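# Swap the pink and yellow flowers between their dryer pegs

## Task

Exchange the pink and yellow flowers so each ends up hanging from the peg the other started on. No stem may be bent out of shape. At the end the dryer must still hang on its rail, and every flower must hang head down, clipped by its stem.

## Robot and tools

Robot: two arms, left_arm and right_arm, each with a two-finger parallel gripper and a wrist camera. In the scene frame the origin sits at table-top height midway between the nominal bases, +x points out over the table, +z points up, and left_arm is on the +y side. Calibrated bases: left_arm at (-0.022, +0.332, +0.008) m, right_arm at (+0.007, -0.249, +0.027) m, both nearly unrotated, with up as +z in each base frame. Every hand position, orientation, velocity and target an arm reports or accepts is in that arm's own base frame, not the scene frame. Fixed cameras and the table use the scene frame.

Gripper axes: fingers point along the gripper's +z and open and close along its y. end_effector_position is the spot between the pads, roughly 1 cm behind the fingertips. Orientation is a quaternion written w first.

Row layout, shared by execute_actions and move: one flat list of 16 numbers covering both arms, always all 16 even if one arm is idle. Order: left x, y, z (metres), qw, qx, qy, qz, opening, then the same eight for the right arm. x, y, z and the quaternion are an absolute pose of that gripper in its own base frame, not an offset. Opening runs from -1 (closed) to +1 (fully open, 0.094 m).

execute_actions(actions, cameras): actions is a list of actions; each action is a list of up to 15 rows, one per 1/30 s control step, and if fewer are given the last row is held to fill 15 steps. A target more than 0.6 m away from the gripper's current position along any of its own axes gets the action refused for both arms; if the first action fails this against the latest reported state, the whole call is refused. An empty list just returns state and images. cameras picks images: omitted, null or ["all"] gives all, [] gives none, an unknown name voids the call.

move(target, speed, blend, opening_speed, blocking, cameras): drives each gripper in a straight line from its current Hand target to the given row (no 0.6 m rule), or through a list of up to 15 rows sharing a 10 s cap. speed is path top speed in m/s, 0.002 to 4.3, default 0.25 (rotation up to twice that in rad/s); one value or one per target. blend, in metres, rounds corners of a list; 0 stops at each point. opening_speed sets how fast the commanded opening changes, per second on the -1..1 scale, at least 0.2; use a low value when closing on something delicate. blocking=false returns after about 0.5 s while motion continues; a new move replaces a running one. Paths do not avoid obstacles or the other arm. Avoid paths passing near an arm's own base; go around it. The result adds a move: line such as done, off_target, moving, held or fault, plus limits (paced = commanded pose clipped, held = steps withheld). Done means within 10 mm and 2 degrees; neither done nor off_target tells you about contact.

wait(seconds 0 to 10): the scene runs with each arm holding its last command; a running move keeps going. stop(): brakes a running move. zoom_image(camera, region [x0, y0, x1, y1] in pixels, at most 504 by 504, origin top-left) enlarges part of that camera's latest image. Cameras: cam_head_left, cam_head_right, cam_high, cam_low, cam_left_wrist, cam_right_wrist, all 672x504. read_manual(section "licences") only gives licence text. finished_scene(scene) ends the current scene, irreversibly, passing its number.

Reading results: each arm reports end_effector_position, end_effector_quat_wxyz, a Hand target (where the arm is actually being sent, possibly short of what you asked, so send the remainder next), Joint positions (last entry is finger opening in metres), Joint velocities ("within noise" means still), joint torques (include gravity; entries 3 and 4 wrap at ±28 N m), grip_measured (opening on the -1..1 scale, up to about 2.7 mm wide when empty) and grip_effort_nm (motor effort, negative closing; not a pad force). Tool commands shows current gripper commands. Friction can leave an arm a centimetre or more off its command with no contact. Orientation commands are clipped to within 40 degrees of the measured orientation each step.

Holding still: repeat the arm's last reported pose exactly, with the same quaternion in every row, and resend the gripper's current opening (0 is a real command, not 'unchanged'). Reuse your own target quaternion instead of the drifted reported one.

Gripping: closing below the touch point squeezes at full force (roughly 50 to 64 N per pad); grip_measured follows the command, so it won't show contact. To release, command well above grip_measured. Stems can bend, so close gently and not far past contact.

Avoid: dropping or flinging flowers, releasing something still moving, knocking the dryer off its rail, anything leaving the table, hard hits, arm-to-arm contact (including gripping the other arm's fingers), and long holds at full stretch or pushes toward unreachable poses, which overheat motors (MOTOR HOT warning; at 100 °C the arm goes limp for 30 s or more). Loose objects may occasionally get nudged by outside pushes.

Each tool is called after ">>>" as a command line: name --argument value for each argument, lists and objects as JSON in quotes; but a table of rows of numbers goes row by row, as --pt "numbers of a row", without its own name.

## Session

>>> execute_actions --actions '[]'

Scene clock: 0.00 s.
left_arm: end_effector_position=(+0.1502, +0.1552, +0.1226) grip_measured=+1.000 grip_effort_nm=n/a end_effector_quat_wxyz=(+0.410, -0.011, +0.908, -0.082) | right_arm: end_effector_position=(+0.4649, -0.2515, +0.3685) grip_measured=+1.000 grip_effort_nm=n/a end_effector_quat_wxyz=(+0.321, +0.128, +0.922, -0.178)
Joint positions: left_arm=[1.451 0.901 0.465 -1.211 0.86 1.461 0.094] | right_arm=[-0.453 1.291 1.385 -0.923 0.13 -0.227 0.094]
Joint velocities: within noise
Joint torques (N m): no reading
Heat: left arm: hottest elbow 39 °C; right arm: hottest elbow 29 °C.
Hand target: left_arm +0.1513, +0.1642, +0.1316; +0.411, -0.006, +0.909, -0.069 | right_arm +0.4691, -0.2536, +0.3820; +0.332, +0.128, +0.917, -0.181
Tool commands: left_gripper/opening=+1.0 right_gripper/opening=+1.0
camera_calibration:
cam_left_wrist: T_world_to_cam=[[-0.0514205, -0.98821, 0.144214, 0.143308], [-0.915929, -0.0108882, -0.401192, 0.227137], [0.398032, -0.152719, -0.90457, 0.165314], [0, 0, 0, 1]] pos_world=[0.14961, 0.169338, 0.219996]
cam_right_wrist: T_world_to_cam=[[-0.34017, -0.907449, 0.246619, -0.162038], [-0.922969, 0.271982, -0.272312, 0.639034], [0.180034, -0.320254, -0.930067, 0.265377], [0, 0, 0, 1]] pos_world=[0.486911, -0.235859, 0.460797]

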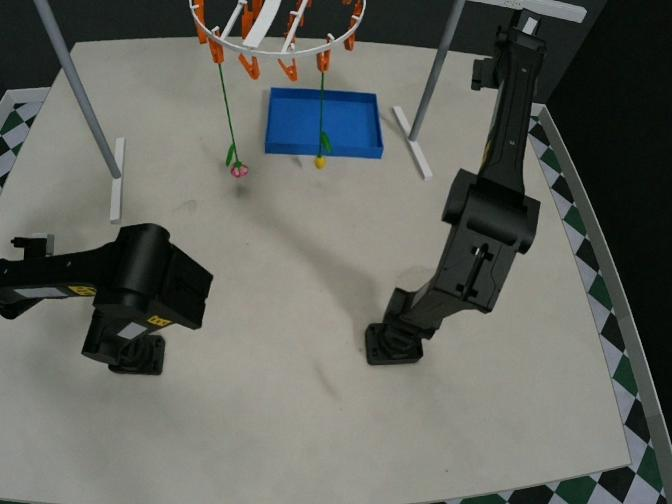

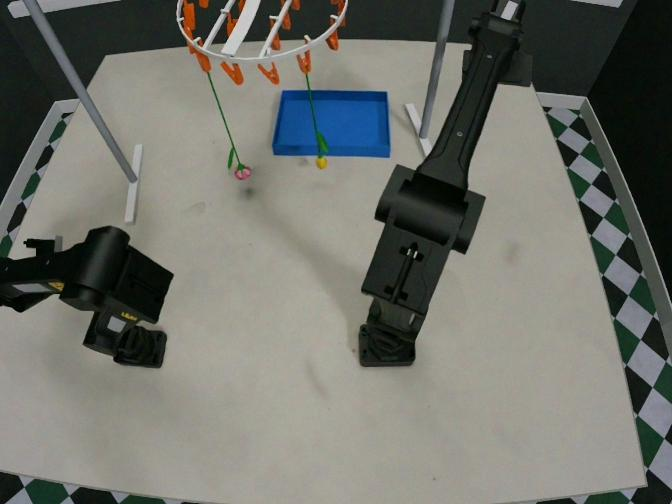

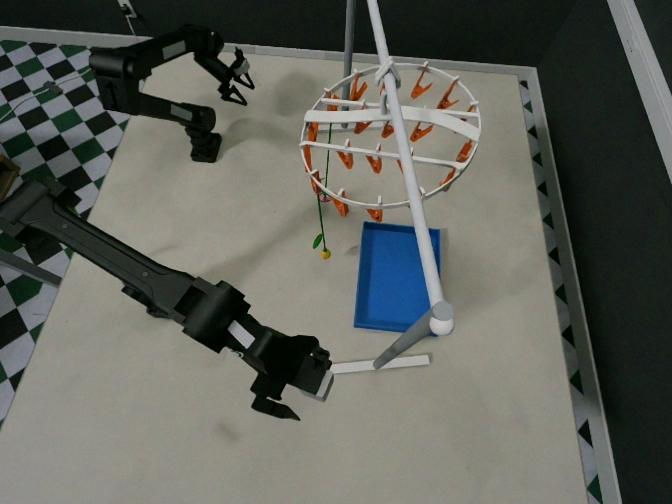

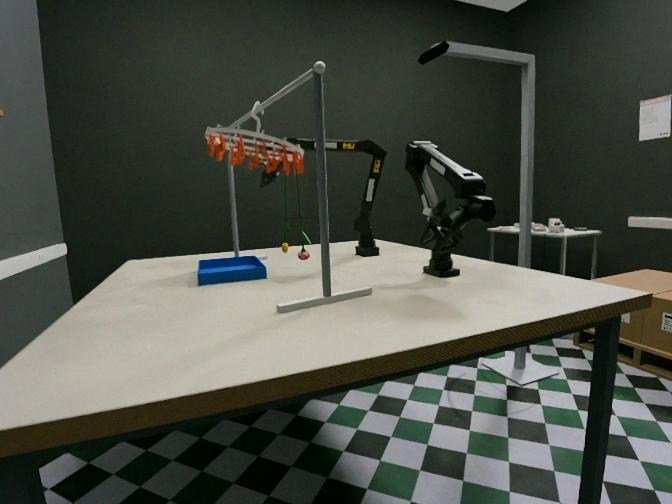

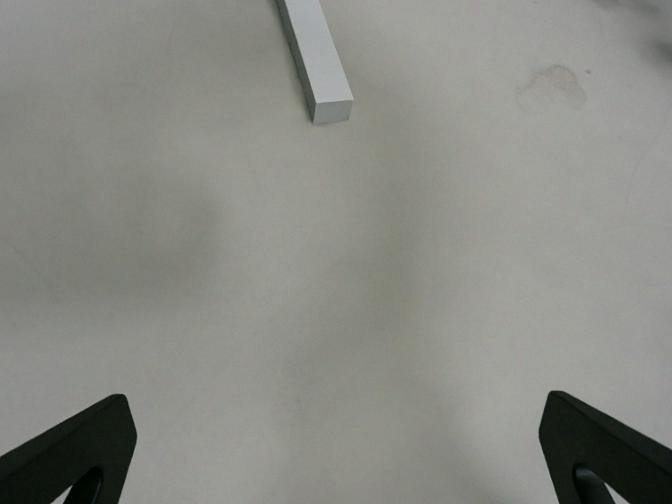

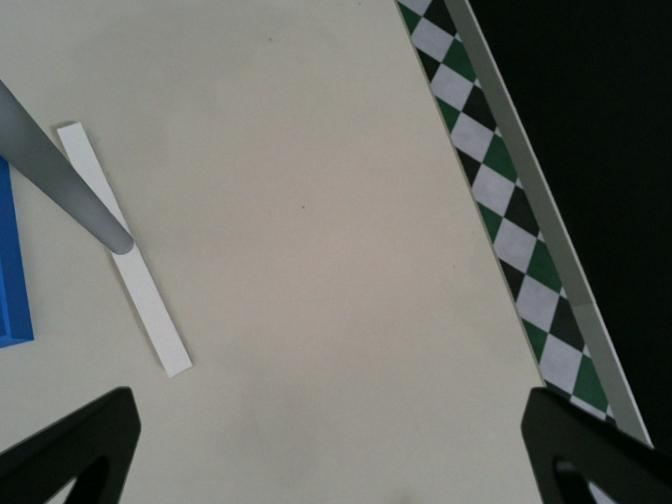

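>>> zoom_image --camera "cam_high" --region '[280, 50, 500, 280]'

>>> zoom_image --camera "cam_head_left" --region '[170, 0, 390, 190]'

>>> zoom_image --camera "cam_head_right" --region '[160, 0, 380, 190]'

>>> zoom_image --camera "cam_low" --region '[190, 90, 330, 270]'

Scaled by 2.191 from the camera's 672x504 image, which has a finer 960x720 frame.

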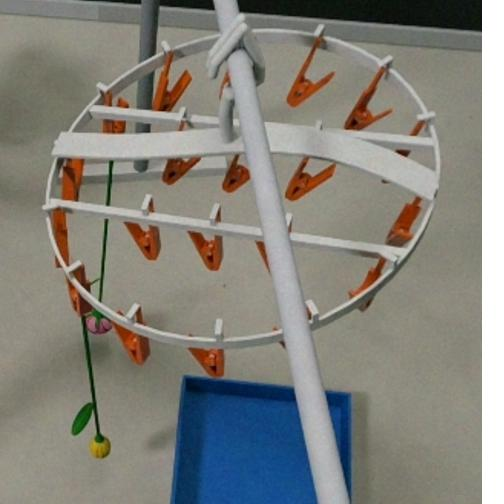

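Scaled by 2.291 from the camera's 672x504 image, which has a finer 960x720 frame.

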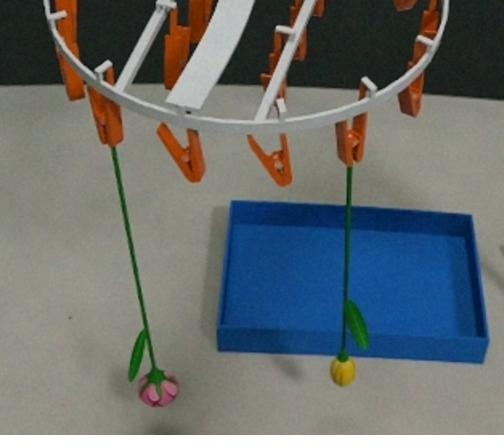

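Scaled by 2.291 from the camera's 672x504 image, which has a finer 960x720 frame.

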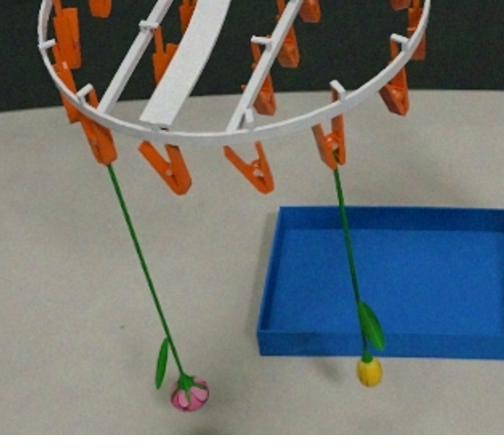

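Scaled by 2.800 from the camera's 672x504 image, which has a finer 960x720 frame.

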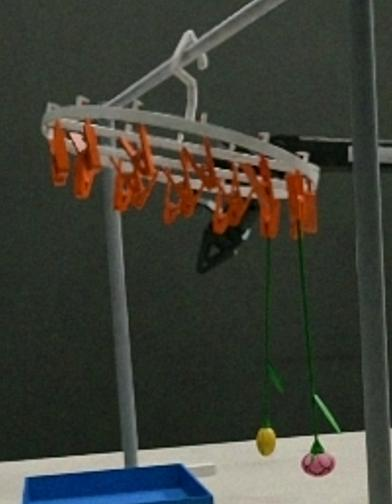

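>>> move --pt "0.25 0.08 0.33 0.7363 0.1772 0.6180 -0.2112 1 0.27 -0.03 0.36 0.6959 -0.2686 0.584 0.3201 0.3" --pt "0.39 -0.155 0.475 0.7363 0.1772 0.6180 -0.2112 0.1 0.29 0.16 0.31 0.6959 -0.2686 0.584 0.3201 0.3" --blend '[0.05,0]' --speed 0.3

Scene clock: 38.00 s.
left_arm: end_effector_position=(+0.3828, -0.1496, +0.4570) grip_measured=+0.103 grip_effort_nm=-0.125 end_effector_quat_wxyz=(+0.524, +0.495, +0.505, -0.474) | right_arm: end_effector_position=(+0.2917, +0.1573, +0.3146) grip_measured=+0.301 grip_effort_nm=-0.076 end_effector_quat_wxyz=(+0.700, -0.271, +0.583, +0.311)
Joint positions: left_arm=[0.06 1.328 1.371 -1.684 1.571 1.681 0.052] | right_arm=[0.165 0.627 0.253 0.598 -0.676 0.125 0.061]
Joint velocities: within noise
Joint torques (N m): left_arm=[1.73 -7.06 11.69 0.39 0.74 -0.09] | right_arm=[1.32 2.32 7.86 2.45 0.16 0.19]
Heat: left arm: hottest elbow 47 °C; right arm: hottest elbow 39 °C.
Hand target: left_arm +0.3886, -0.1537, +0.4744; +0.531, +0.506, +0.493, -0.468 | right_arm +0.2899, +0.1600, +0.3101; +0.696, -0.269, +0.584, +0.320
Off the commanded pose: left_arm 0.020 m, 55 deg; orientation clipped | right_arm 0.006 m, 1 deg.
joint sent to its limit (left arm) — joint 5 (wrist yaw), upper limit. The joint targets are off in orientation, not in position.
move: off_target (left_arm); target 2's new opening was sent with left_arm's hand 0.020 m and 55 deg from that target; limits=paced
camera_calibration:
cam_left_wrist: T_world_to_cam=[[-0.996434, -0.0653052, -0.053427, 0.396032], [0.0208406, 0.423095, -0.905846, 0.508069], [0.0817611, -0.903729, -0.420225, 0.116038], [0, 0, 0, 1]] pos_world=[0.374544, -0.0842317, 0.530153]
cam_right_wrist: T_world_to_cam=[[0.754628, -0.65561, 0.0266756, -0.126386], [-0.145209, -0.206511, -0.967609, 0.420436], [0.639883, 0.726312, -0.25104, -0.135043], [0, 0, 0, 1]] pos_world=[0.242837, 0.102048, 0.376288]

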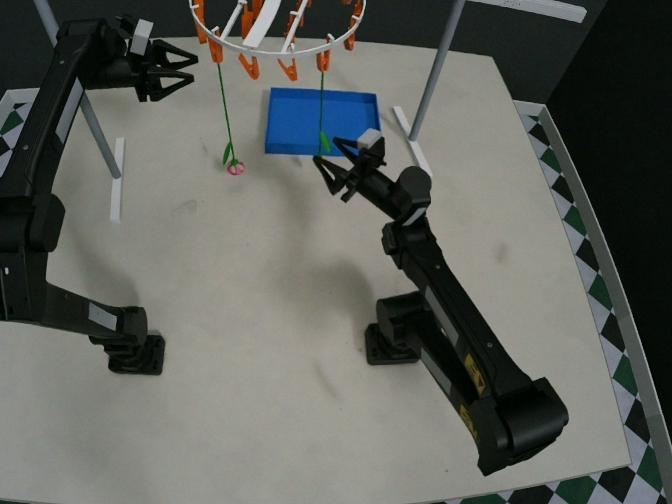

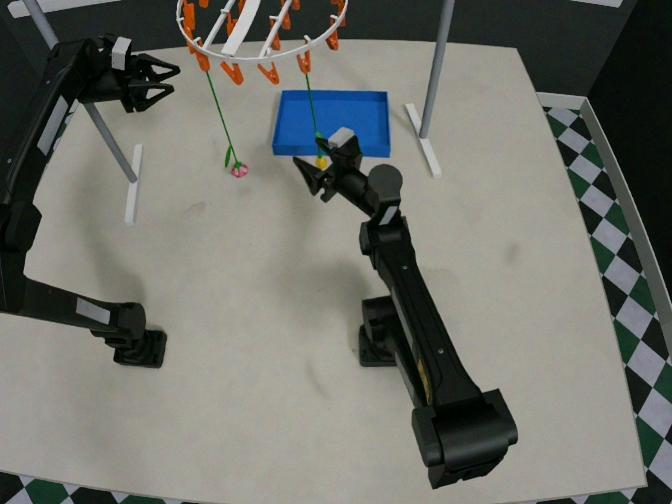

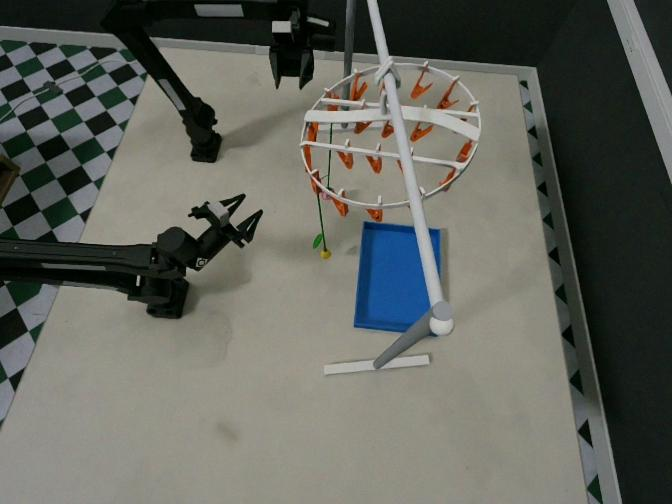

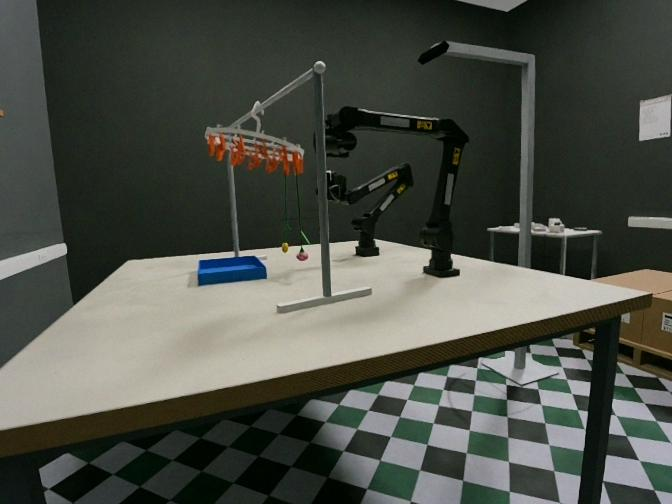

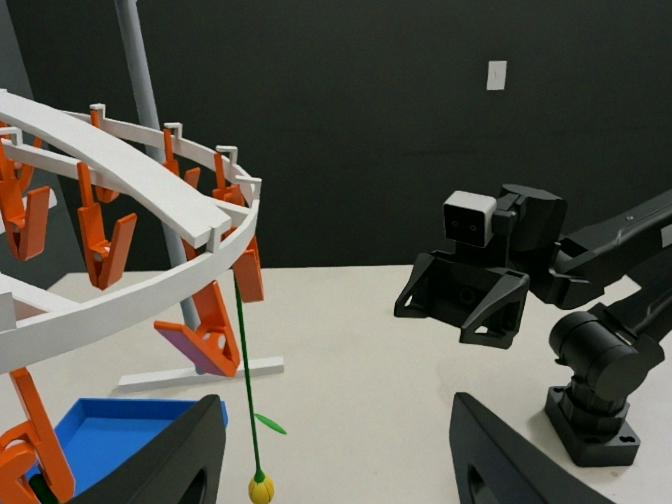

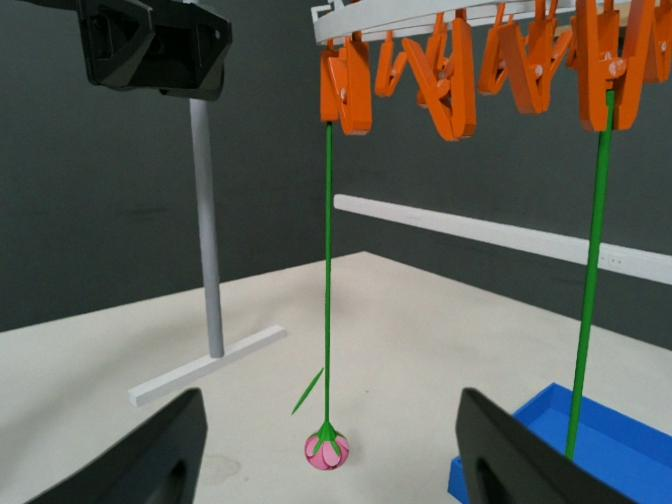

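>>> move --target '[0.3,0.02,0.43,0.766,0,0.643,0,0.1,0.29,0.16,0.31,0.6959,-0.2686,0.584,0.3201,0.3]' --speed 0.4 --cameras '["cam_left_wrist"]'

Scene clock: 44.23 s.
left_arm: end_effector_position=(+0.3029, +0.0199, +0.4265) grip_measured=+0.102 grip_effort_nm=-0.125 end_effector_quat_wxyz=(+0.647, +0.331, +0.625, -0.285) | right_arm: end_effector_position=(+0.2917, +0.1573, +0.3146) grip_measured=+0.301 grip_effort_nm=-0.076 end_effector_quat_wxyz=(+0.700, -0.271, +0.583, +0.312)
Joint positions: left_arm=[0.669 0.998 1.037 -1.684 1.571 1.719 0.052] | right_arm=[0.165 0.627 0.253 0.599 -0.676 0.125 0.061]
Joint velocities: within noise
Joint torques (N m): left_arm=[3.43 -4.6 7.72 0.13 0.74 0.04] | right_arm=[1.38 2.2 7.86 2.37 0.18 0.18]
Heat: left arm: hottest elbow 48 °C; right arm: hottest elbow 38 °C.
Hand target: left_arm +0.2993, +0.0209, +0.4299; +0.651, +0.329, +0.625, -0.278 | right_arm +0.2899, +0.1600, +0.3102; +0.696, -0.269, +0.584, +0.320
Off the commanded pose: left_arm 0.005 m, 52 deg; orientation clipped | right_arm 0.006 m, 1 deg.
joint sent to its limit (left arm) — joint 5 (wrist yaw), upper limit. The joint targets are off in orientation, not in position.
move: off_target (left_arm); limits=paced
camera_calibration:
cam_left_wrist: T_world_to_cam=[[-0.778036, -0.622245, -0.0864406, 0.284777], [-0.201507, 0.377514, -0.903813, 0.477744], [0.595026, -0.68578, -0.419106, 0.102632], [0, 0, 0, 1]] pos_world=[0.256767, 0.0672294, 0.499421]
Images, in order (width x height): cam_left_wrist 672x504.

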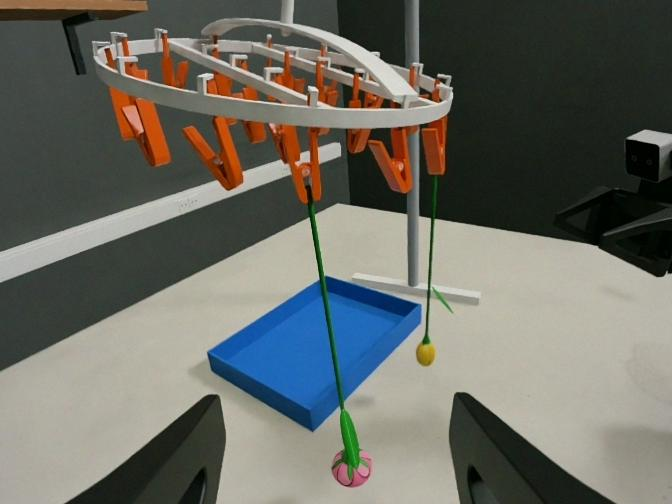

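>>> move --pt "0.26 0.2 0.3 0.3536 -0.3536 0.8536 0.1464 0.1 0.29 0.16 0.31 0.6959 -0.2686 0.584 0.3201 0.3" --speed 0.5 --cameras '[]'

Scene clock: 53.83 s.
left_arm: end_effector_position=(+0.2543, +0.2001, +0.2839) grip_measured=+0.102 grip_effort_nm=-0.120 end_effector_quat_wxyz=(+0.344, -0.354, +0.857, +0.147) | right_arm: end_effector_position=(+0.2917, +0.1573, +0.3146) grip_measured=+0.301 grip_effort_nm=-0.071 end_effector_quat_wxyz=(+0.700, -0.271, +0.583, +0.312)
Joint positions: left_arm=[0.595 0.696 0.791 -0.909 -0.139 -0.134 0.052] | right_arm=[0.165 0.627 0.253 0.599 -0.676 0.125 0.061]
Joint velocities: within noise
Joint torques (N m): left_arm=[1.73 -0.91 11.28 1.36 -0.14 -0.05] | right_arm=[1.44 2.2 7.87 2.5 0.17 0.18]
Heat: left arm: hottest elbow 48 °C; right arm: hottest elbow 38 °C.
Hand target: left_arm +0.2597, +0.1999, +0.2999; +0.354, -0.353, +0.854, +0.146 | right_arm +0.2899, +0.1600, +0.3102; +0.696, -0.269, +0.584, +0.320
Off the commanded pose: left_arm 0.017 m, 1 deg | right_arm 0.006 m, 1 deg.
move: off_target (left_arm)
No camera images: "cameras" was empty.

>>> move --pt "0.33 0.06 0.4 0.766 0 0.643 0 0.1 0.29 0.16 0.31 0.6959 -0.2686 0.584 0.3201 0.3" --pt "0.39 -0.155 0.475 0.7363 0.1772 0.6180 -0.2112 0.1 0.29 0.16 0.31 0.6959 -0.2686 0.584 0.3201 0.3" --blend '[0.05,0]' --speed 0.4

Scene clock: 59.43 s.
left_arm: end_effector_position=(+0.3865, -0.1492, +0.4318) grip_measured=+0.102 grip_effort_nm=-0.125 end_effector_quat_wxyz=(+0.711, +0.170, +0.649, -0.212) | right_arm: end_effector_position=(+0.2917, +0.1573, +0.3146) grip_measured=+0.301 grip_effort_nm=-0.066 end_effector_quat_wxyz=(+0.700, -0.271, +0.583, +0.312)
Joint positions: left_arm=[-0.244 0.758 0.671 0.192 0.301 -0.065 0.052] | right_arm=[0.165 0.627 0.253 0.599 -0.676 0.125 0.061]
Joint velocities: within noise
Joint torques (N m): left_arm=[1.73 -1.55 13.64 2.97 -0.09 0.18] | right_arm=[1.38 2.32 7.86 2.48 0.17 0.17]
Heat: left arm: hottest elbow 49 °C; right arm: hottest elbow 38 °C.
Hand target: left_arm +0.3869, -0.1537, +0.4737; +0.736, +0.177, +0.618, -0.211 | right_arm +0.2899, +0.1600, +0.3102; +0.696, -0.269, +0.584, +0.320
Off the commanded pose: left_arm 0.044 m, 5 deg | right_arm 0.006 m, 1 deg.
move: off_target (left_arm)
camera_calibration:
cam_left_wrist: T_world_to_cam=[[-0.516815, -0.855854, 0.0204017, 0.0631588], [-0.29084, 0.153113, -0.944441, 0.581763], [0.80518, -0.494035, -0.328047, -0.152795], [0, 0, 0, 1]] pos_world=[0.324869, -0.110507, 0.498028]
cam_right_wrist: T_world_to_cam=[[0.754647, -0.655594, 0.0265414, -0.126417], [-0.145103, -0.206203, -0.967691, 0.420424], [0.639885, 0.726414, -0.250739, -0.135231], [0, 0, 0, 1]] pos_world=[0.242937, 0.102048, 0.376288]

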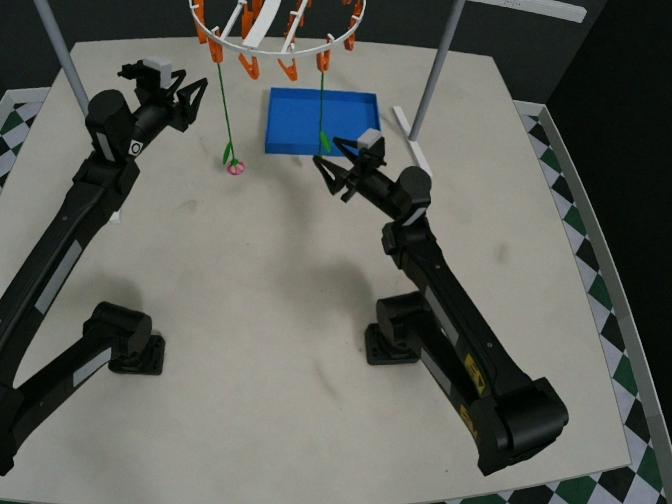

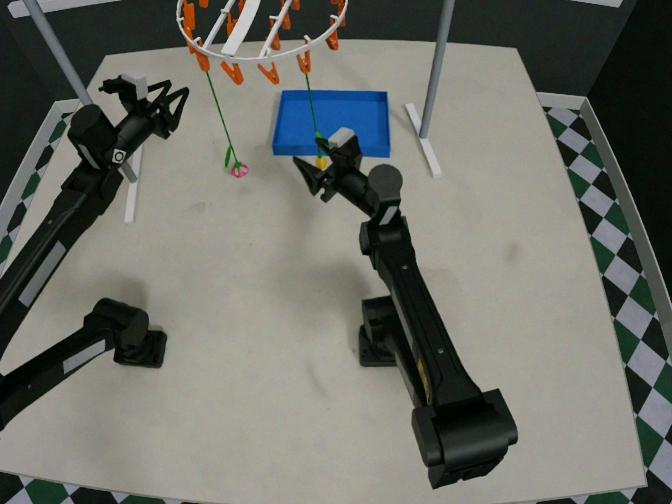

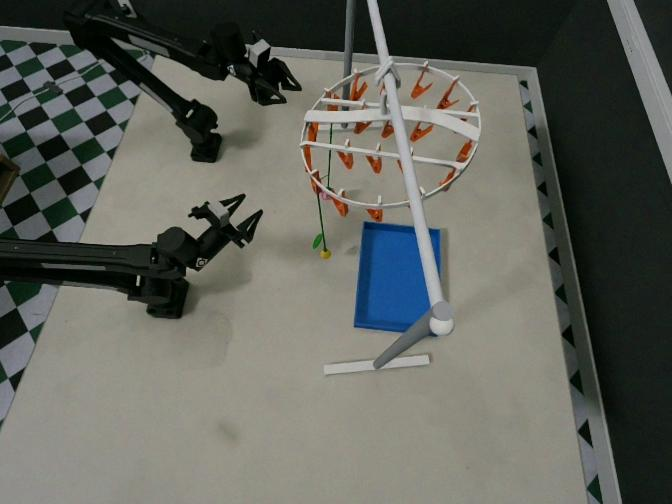

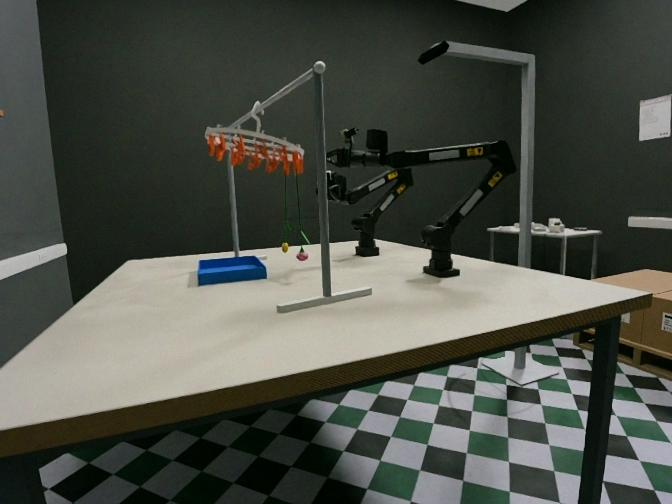

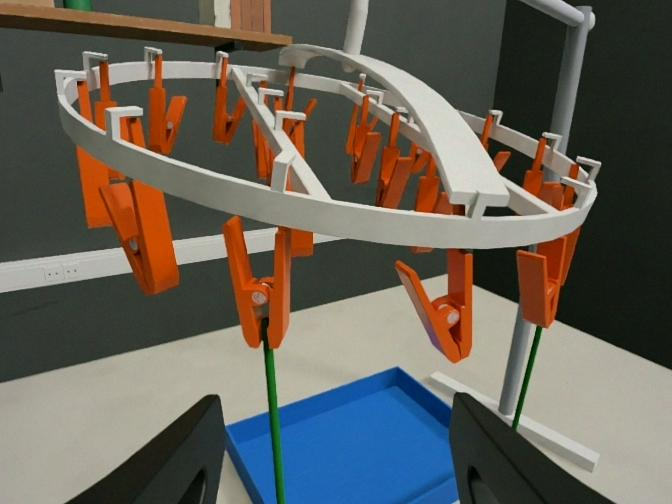

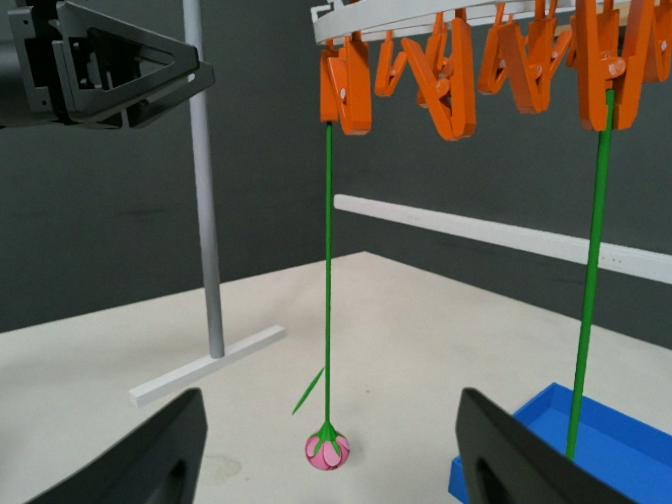

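>>> zoom_image --camera "cam_left_wrist" --region '[180, 120, 380, 360]'

>>> zoom_image --camera "cam_right_wrist" --region '[300, 0, 672, 200]'

Scaled by 2.100 from the camera's 672x504 image, which has a finer 960x720 frame.

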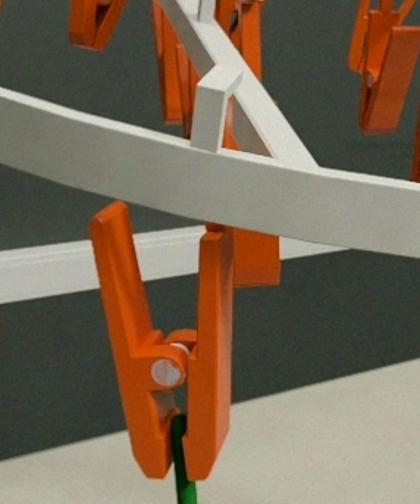

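Scaled by 1.355 from the camera's 672x504 image, which has a finer 960x720 frame.

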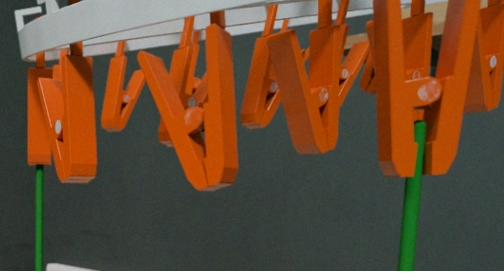

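>>> move --pt "0.473 -0.160 0.464 0.7363 0.1772 0.6180 -0.2112 0.1 0.425 0.330 0.28 0.6959 -0.2686 0.584 0.3201 0.3" --speed 0.25 --cameras '["cam_left_wrist","cam_right_wrist"]'

Scene clock: 79.33 s.
left_arm: end_effector_position=(+0.4630, -0.1627, +0.4235) grip_measured=+0.102 grip_effort_nm=-0.120 end_effector_quat_wxyz=(+0.710, +0.177, +0.646, -0.216) | right_arm: end_effector_position=(+0.4157, +0.3190, +0.2594) grip_measured=+0.301 grip_effort_nm=-0.076 end_effector_quat_wxyz=(+0.678, -0.264, +0.606, +0.321)
Joint positions: left_arm=[-0.219 1.02 0.78 0.349 0.342 -0.064 0.052] | right_arm=[0.562 1.421 0.572 0.98 -0.289 0.068 0.061]
Joint velocities: within noise
Joint torques (N m): left_arm=[3.37 -4.48 13.35 2.96 0.12 0.08] | right_arm=[1.32 -8.12 9.98 2.67 0.11 -0.11]
Heat: left arm: hottest elbow 53 °C; right arm: hottest elbow 39 °C.
Hand target: left_arm +0.4700, -0.1592, +0.4629; +0.736, +0.177, +0.618, -0.211 | right_arm +0.4238, +0.3292, +0.2799; +0.696, -0.268, +0.584, +0.320
Off the commanded pose: left_arm 0.042 m, 4 deg | right_arm 0.025 m, 3 deg.
move: off_target (left_arm, right_arm)
camera_calibration:
cam_left_wrist: T_world_to_cam=[[-0.530323, -0.847674, 0.0143373, 0.101364], [-0.283505, 0.161379, -0.945294, 0.596591], [0.798988, -0.505376, -0.325903, -0.223634], [0, 0, 0, 1]] pos_world=[0.401573, -0.123373, 0.489618]
cam_right_wrist: T_world_to_cam=[[0.7586, -0.651222, -0.0208675, -0.103321], [-0.209362, -0.213304, -0.95429, 0.443714], [0.617004, 0.728293, -0.298154, -0.324589], [0, 0, 0, 1]] pos_world=[0.371549, 0.263757, 0.324498]
Images, in order (width x height): cam_left_wrist 672x504, cam_right_wrist 672x504.

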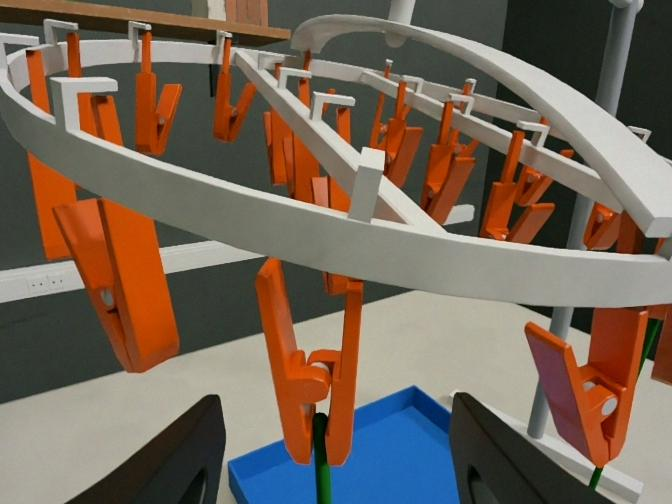

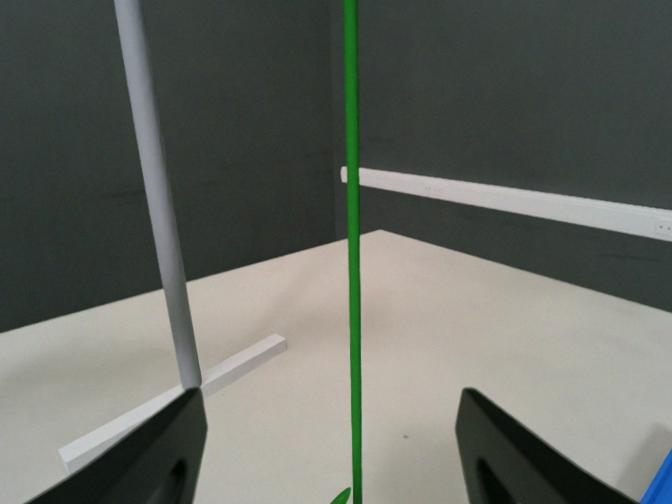

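>>> move --pt "0.473 -0.160 0.464 0.7363 0.1772 0.6180 -0.2112 0.1 0.45 0.349 0.292 0.6959 -0.2686 0.584 0.3201 0.3" --speed 0.15 --cameras '["cam_head_left","cam_high","cam_right_wrist"]'

>>> zoom_image --camera "cam_high" --region '[250, 50, 420, 180]'

>>> zoom_image --camera "cam_head_left" --region '[150, 10, 300, 200]'

Scene clock: 92.57 s.
left_arm: end_effector_position=(+0.4630, -0.1628, +0.4238) grip_measured=+0.102 grip_effort_nm=-0.120 end_effector_quat_wxyz=(+0.710, +0.177, +0.646, -0.216) | right_arm: end_effector_position=(+0.4408, +0.3364, +0.2769) grip_measured=+0.301 grip_effort_nm=-0.076 end_effector_quat_wxyz=(+0.686, -0.263, +0.597, +0.321)
Joint positions: left_arm=[-0.219 1.02 0.781 0.349 0.342 -0.064 0.052] | right_arm=[0.566 1.467 0.666 0.957 -0.283 0.067 0.061]
Joint velocities: within noise
Joint torques (N m): left_arm=[3.31 -4.42 13.34 2.97 0.11 0.07] | right_arm=[1.32 -9.7 10.33 1.65 0.12 -0.13]
Heat: left arm: hottest elbow 61 °C; right arm: hottest elbow 41 °C.
Hand target: left_arm +0.4700, -0.1592, +0.4630; +0.736, +0.177, +0.618, -0.211 | right_arm +0.4490, +0.3482, +0.2920; +0.696, -0.268, +0.584, +0.320
Off the commanded pose: left_arm 0.042 m, 4 deg | right_arm 0.022 m, 2 deg.
move: off_target (left_arm, right_arm)
camera_calibration:
cam_right_wrist: T_world_to_cam=[[0.757926, -0.652205, -0.0133132, -0.112122], [-0.189249, -0.200304, -0.961282, 0.458219], [0.624286, 0.7311, -0.275245, -0.358086], [0, 0, 0, 1]] pos_world=[0.395246, 0.280453, 0.340424]
Images, in order (width x height): cam_head_left 672x504, cam_high 672x504, cam_right_wrist 672x504.

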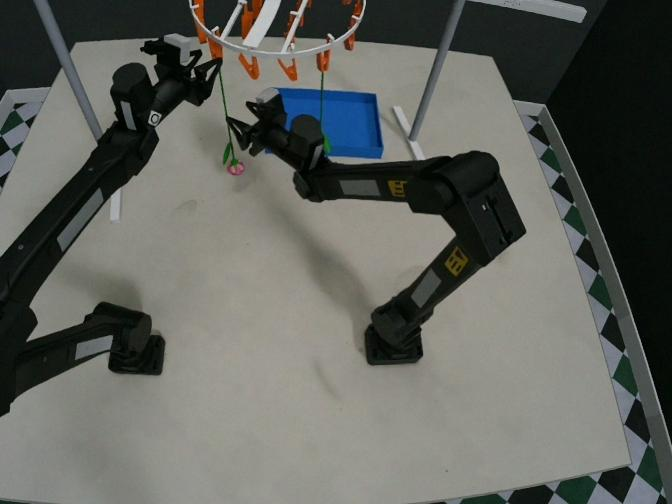

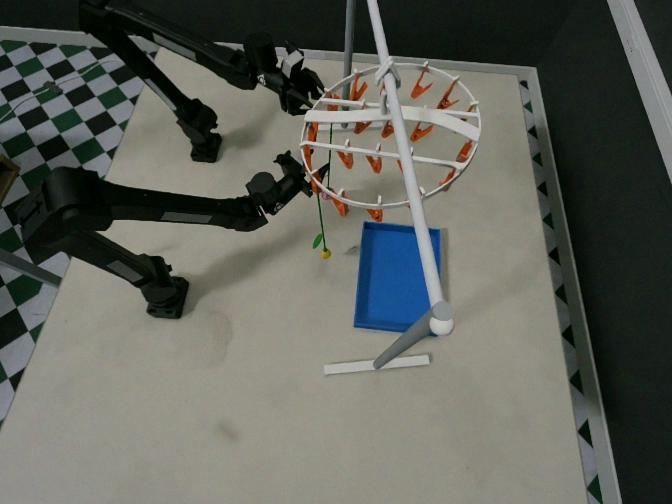

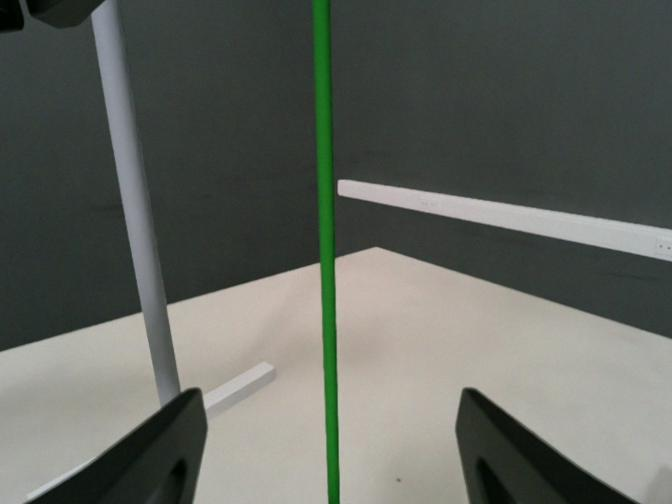

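Scaled by 2.965 from the camera's 672x504 image, which has a finer 960x720 frame.

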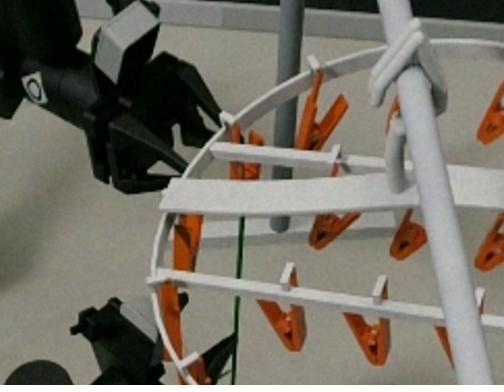

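Scaled by 2.653 from the camera's 672x504 image, which has a finer 960x720 frame.

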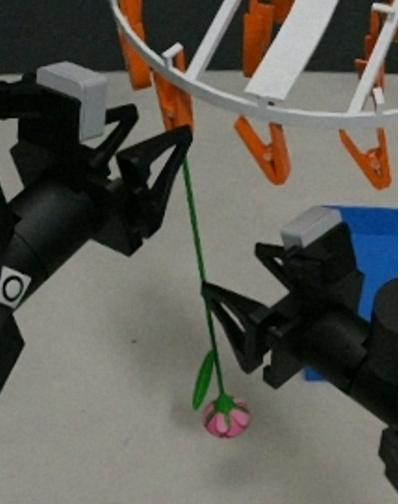

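>>> move --pt "0.486 -0.162 0.479 0.7363 0.1772 0.6180 -0.2112 0.1 0.459 0.3595 0.292 0.6959 -0.2686 0.584 0.3201 0.3" --speed 0.1 --cameras '["cam_left_wrist","cam_right_wrist"]'

Scene clock: 98.10 s.
left_arm: end_effector_position=(+0.4758, -0.1652, +0.4452) grip_measured=+0.102 grip_effort_nm=-0.120 end_effector_quat_wxyz=(+0.720, +0.178, +0.635, -0.216) | right_arm: end_effector_position=(+0.4499, +0.3468, +0.2771) grip_measured=+0.301 grip_effort_nm=-0.071 end_effector_quat_wxyz=(+0.686, -0.263, +0.597, +0.321)
Joint positions: left_arm=[-0.218 1.052 0.841 0.349 0.344 -0.064 0.052] | right_arm=[0.576 1.498 0.702 0.951 -0.274 0.065 0.061]
Joint velocities: within noise
Joint torques (N m): left_arm=[3.37 -4.84 13.46 1.8 0.1 0.06] | right_arm=[1.44 -10.29 10.47 1.65 0.11 -0.13]
Heat: left arm: hottest elbow 63 °C; right arm: hottest elbow 42 °C.
Hand target: left_arm +0.4836, -0.1614, +0.4784; +0.736, +0.177, +0.618, -0.211 | right_arm +0.4580, +0.3587, +0.2919; +0.696, -0.268, +0.584, +0.320
Off the commanded pose: left_arm 0.035 m, 3 deg | right_arm 0.022 m, 2 deg.
move: off_target (left_arm, right_arm)
camera_calibration:
cam_left_wrist: T_world_to_cam=[[-0.531555, -0.847012, 0.00447827, 0.11089], [-0.256746, 0.156082, -0.953793, 0.611248], [0.807175, -0.508143, -0.300433, -0.243814], [0, 0, 0, 1]] pos_world=[0.412679, -0.125372, 0.509257]
cam_right_wrist: T_world_to_cam=[[0.758062, -0.652056, -0.0128527, -0.112412], [-0.188863, -0.200619, -0.961292, 0.462137], [0.624238, 0.731146, -0.275231, -0.371252], [0, 0, 0, 1]] pos_world=[0.404246, 0.290854, 0.340624]
Images, in order (width x height): cam_left_wrist 672x504, cam_right_wrist 672x504.

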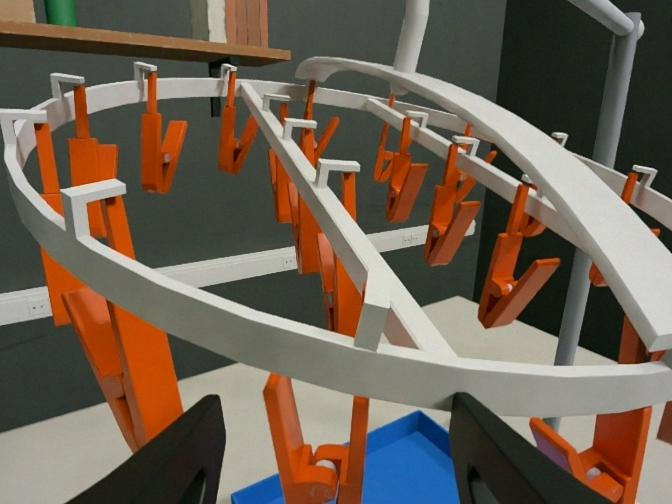

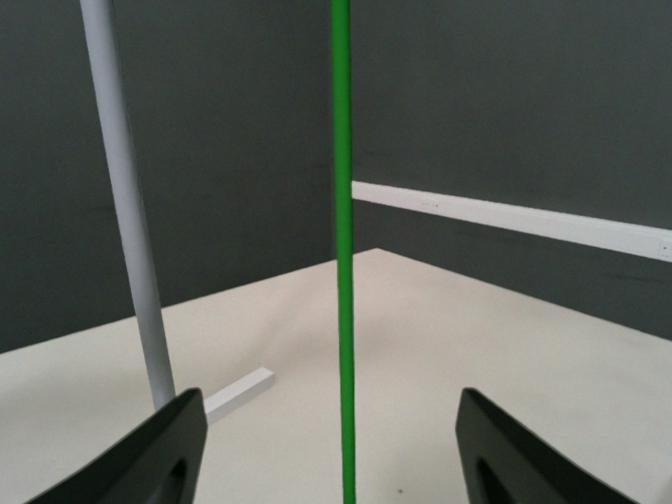

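>>> move --pt "0.493 -0.159 0.4785 0.7363 0.1772 0.6180 -0.2112 0.1 0.463 0.3575 0.292 0.6959 -0.2686 0.584 0.3201 0.3" --speed 0.1 --cameras '["cam_left_wrist","cam_right_wrist","cam_head_left"]'

Scene clock: 102.77 s.
left_arm: end_effector_position=(+0.4827, -0.1623, +0.4418) grip_measured=+0.102 grip_effort_nm=-0.125 end_effector_quat_wxyz=(+0.717, +0.178, +0.639, -0.215) | right_arm: end_effector_position=(+0.4512, +0.3485, +0.2775) grip_measured=+0.301 grip_effort_nm=-0.076 end_effector_quat_wxyz=(+0.686, -0.265, +0.596, +0.323)
Joint positions: left_arm=[-0.206 1.07 0.85 0.349 0.356 -0.064 0.052] | right_arm=[0.576 1.503 0.709 0.95 -0.279 0.065 0.061]
Joint velocities: within noise
Joint torques (N m): left_arm=[3.78 -5.13 13.55 2.11 0.11 0.04] | right_arm=[0.56 -10.34 10.4 1.63 -0.06 -0.1]
Heat: left arm: hottest elbow 64 °C; right arm: hottest elbow 42 °C.
Hand target: left_arm +0.4903, -0.1583, +0.4778; +0.736, +0.177, +0.618, -0.211 | right_arm +0.4621, +0.3567, +0.2919; +0.696, -0.268, +0.584, +0.320
Off the commanded pose: left_arm 0.038 m, 3 deg | right_arm 0.021 m, 2 deg.
move: off_target (left_arm, right_arm)
camera_calibration:
cam_left_wrist: T_world_to_cam=[[-0.530765, -0.847496, 0.00621653, 0.115764], [-0.265122, 0.159063, -0.951004, 0.612657], [0.804984, -0.506408, -0.309115, -0.243738], [0, 0, 0, 1]] pos_world=[0.420077, -0.122773, 0.506577]
cam_right_wrist: T_world_to_cam=[[0.761007, -0.648642, -0.0115312, -0.115208], [-0.186618, -0.201854, -0.961472, 0.462525], [0.621323, 0.733838, -0.274661, -0.373006], [0, 0, 0, 1]] pos_world=[0.405747, 0.29236, 0.340926]
Images, in order (width x height): cam_head_left 672x504, cam_left_wrist 672x504, cam_right_wrist 672x504.

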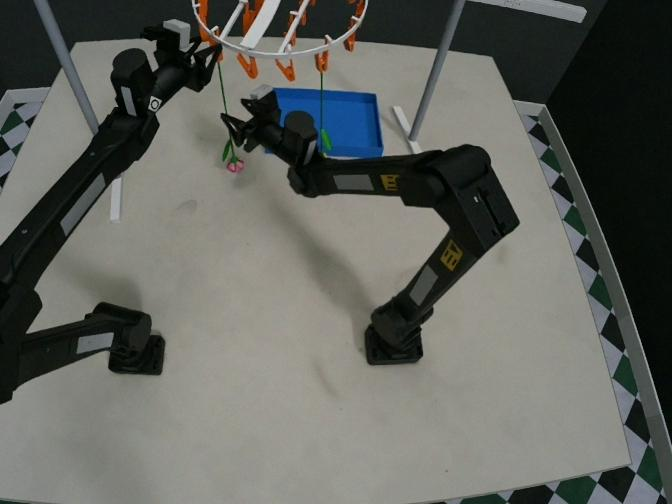

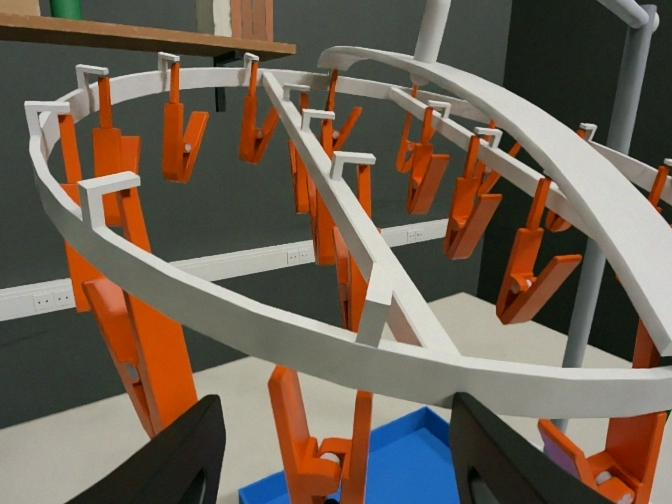

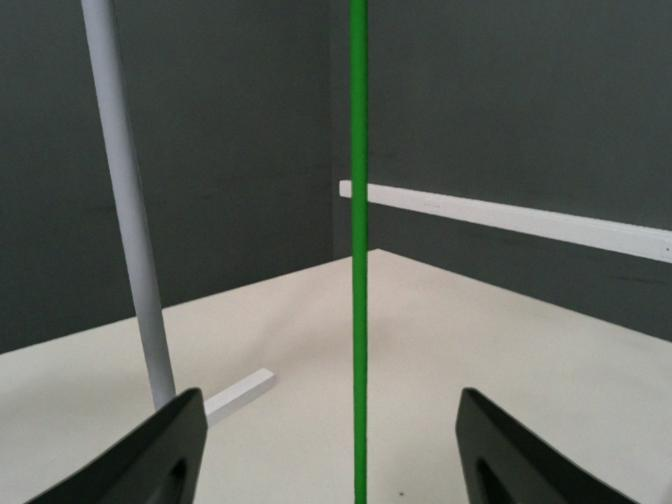

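>>> move --pt "0.493 -0.159 0.4785 0.7363 0.1772 0.6180 -0.2112 0.1 0.469 0.3515 0.292 0.6959 -0.2686 0.584 0.3201 0.3" --speed 0.1 --cameras '["cam_left_wrist","cam_right_wrist"]'

>>> zoom_image --camera "cam_right_wrist" --region '[180, 200, 500, 504]'

Scene clock: 105.87 s.
left_arm: end_effector_position=(+0.4828, -0.1622, +0.4423) grip_measured=+0.102 grip_effort_nm=-0.120 end_effector_quat_wxyz=(+0.717, +0.179, +0.639, -0.215) | right_arm: end_effector_position=(+0.4533, +0.3478, +0.2777) grip_measured=+0.301 grip_effort_nm=-0.066 end_effector_quat_wxyz=(+0.685, -0.269, +0.594, +0.325)
Joint positions: left_arm=[-0.205 1.07 0.85 0.349 0.356 -0.064 0.052] | right_arm=[0.567 1.507 0.714 0.95 -0.298 0.065 0.061]
Joint velocities: within noise
Joint torques (N m): left_arm=[3.37 -5.13 13.52 2.14 0.11 0.04] | right_arm=[-0.09 -10.4 10.37 1.59 -0.07 -0.06]
Heat: left arm: hottest elbow 63 °C; right arm: hottest elbow 41 °C.
Hand target: left_arm +0.4903, -0.1583, +0.4777; +0.736, +0.177, +0.618, -0.211 | right_arm +0.4679, +0.3505, +0.2920; +0.696, -0.269, +0.584, +0.320
Off the commanded pose: left_arm 0.038 m, 3 deg | right_arm 0.022 m, 2 deg.
move: off_target (left_arm, right_arm)
camera_calibration:
cam_left_wrist: T_world_to_cam=[[-0.530727, -0.847523, 0.00584391, 0.116016], [-0.264417, 0.159021, -0.951208, 0.612822], [0.805241, -0.506376, -0.308496, -0.243982], [0, 0, 0, 1]] pos_world=[0.420077, -0.122673, 0.506975]
cam_right_wrist: T_world_to_cam=[[0.767761, -0.640682, -0.0083302, -0.123981], [-0.182035, -0.205639, -0.961549, 0.462322], [0.614334, 0.739756, -0.274508, -0.372603], [0, 0, 0, 1]] pos_world=[0.408249, 0.291274, 0.34123]
Images, in order (width x height): cam_left_wrist 672x504, cam_right_wrist 672x504.

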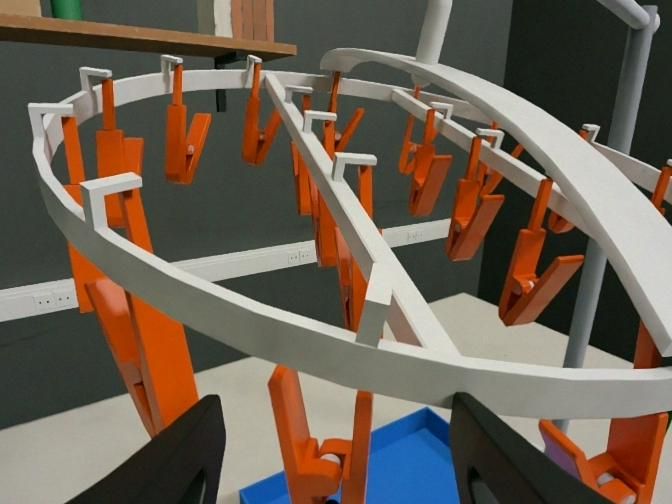

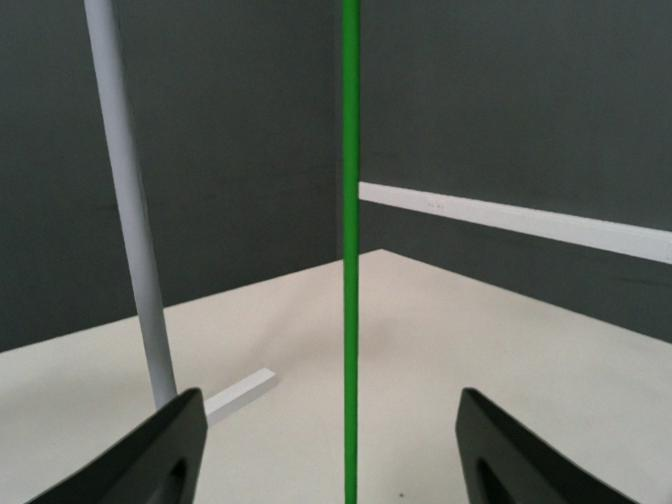

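Scaled by 1.575 from the camera's 672x504 image, which has a finer 960x720 frame.

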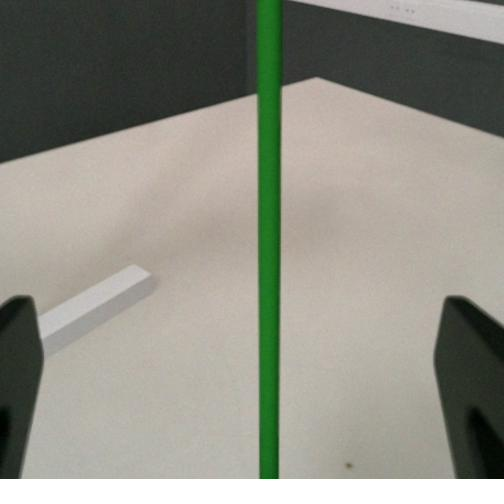

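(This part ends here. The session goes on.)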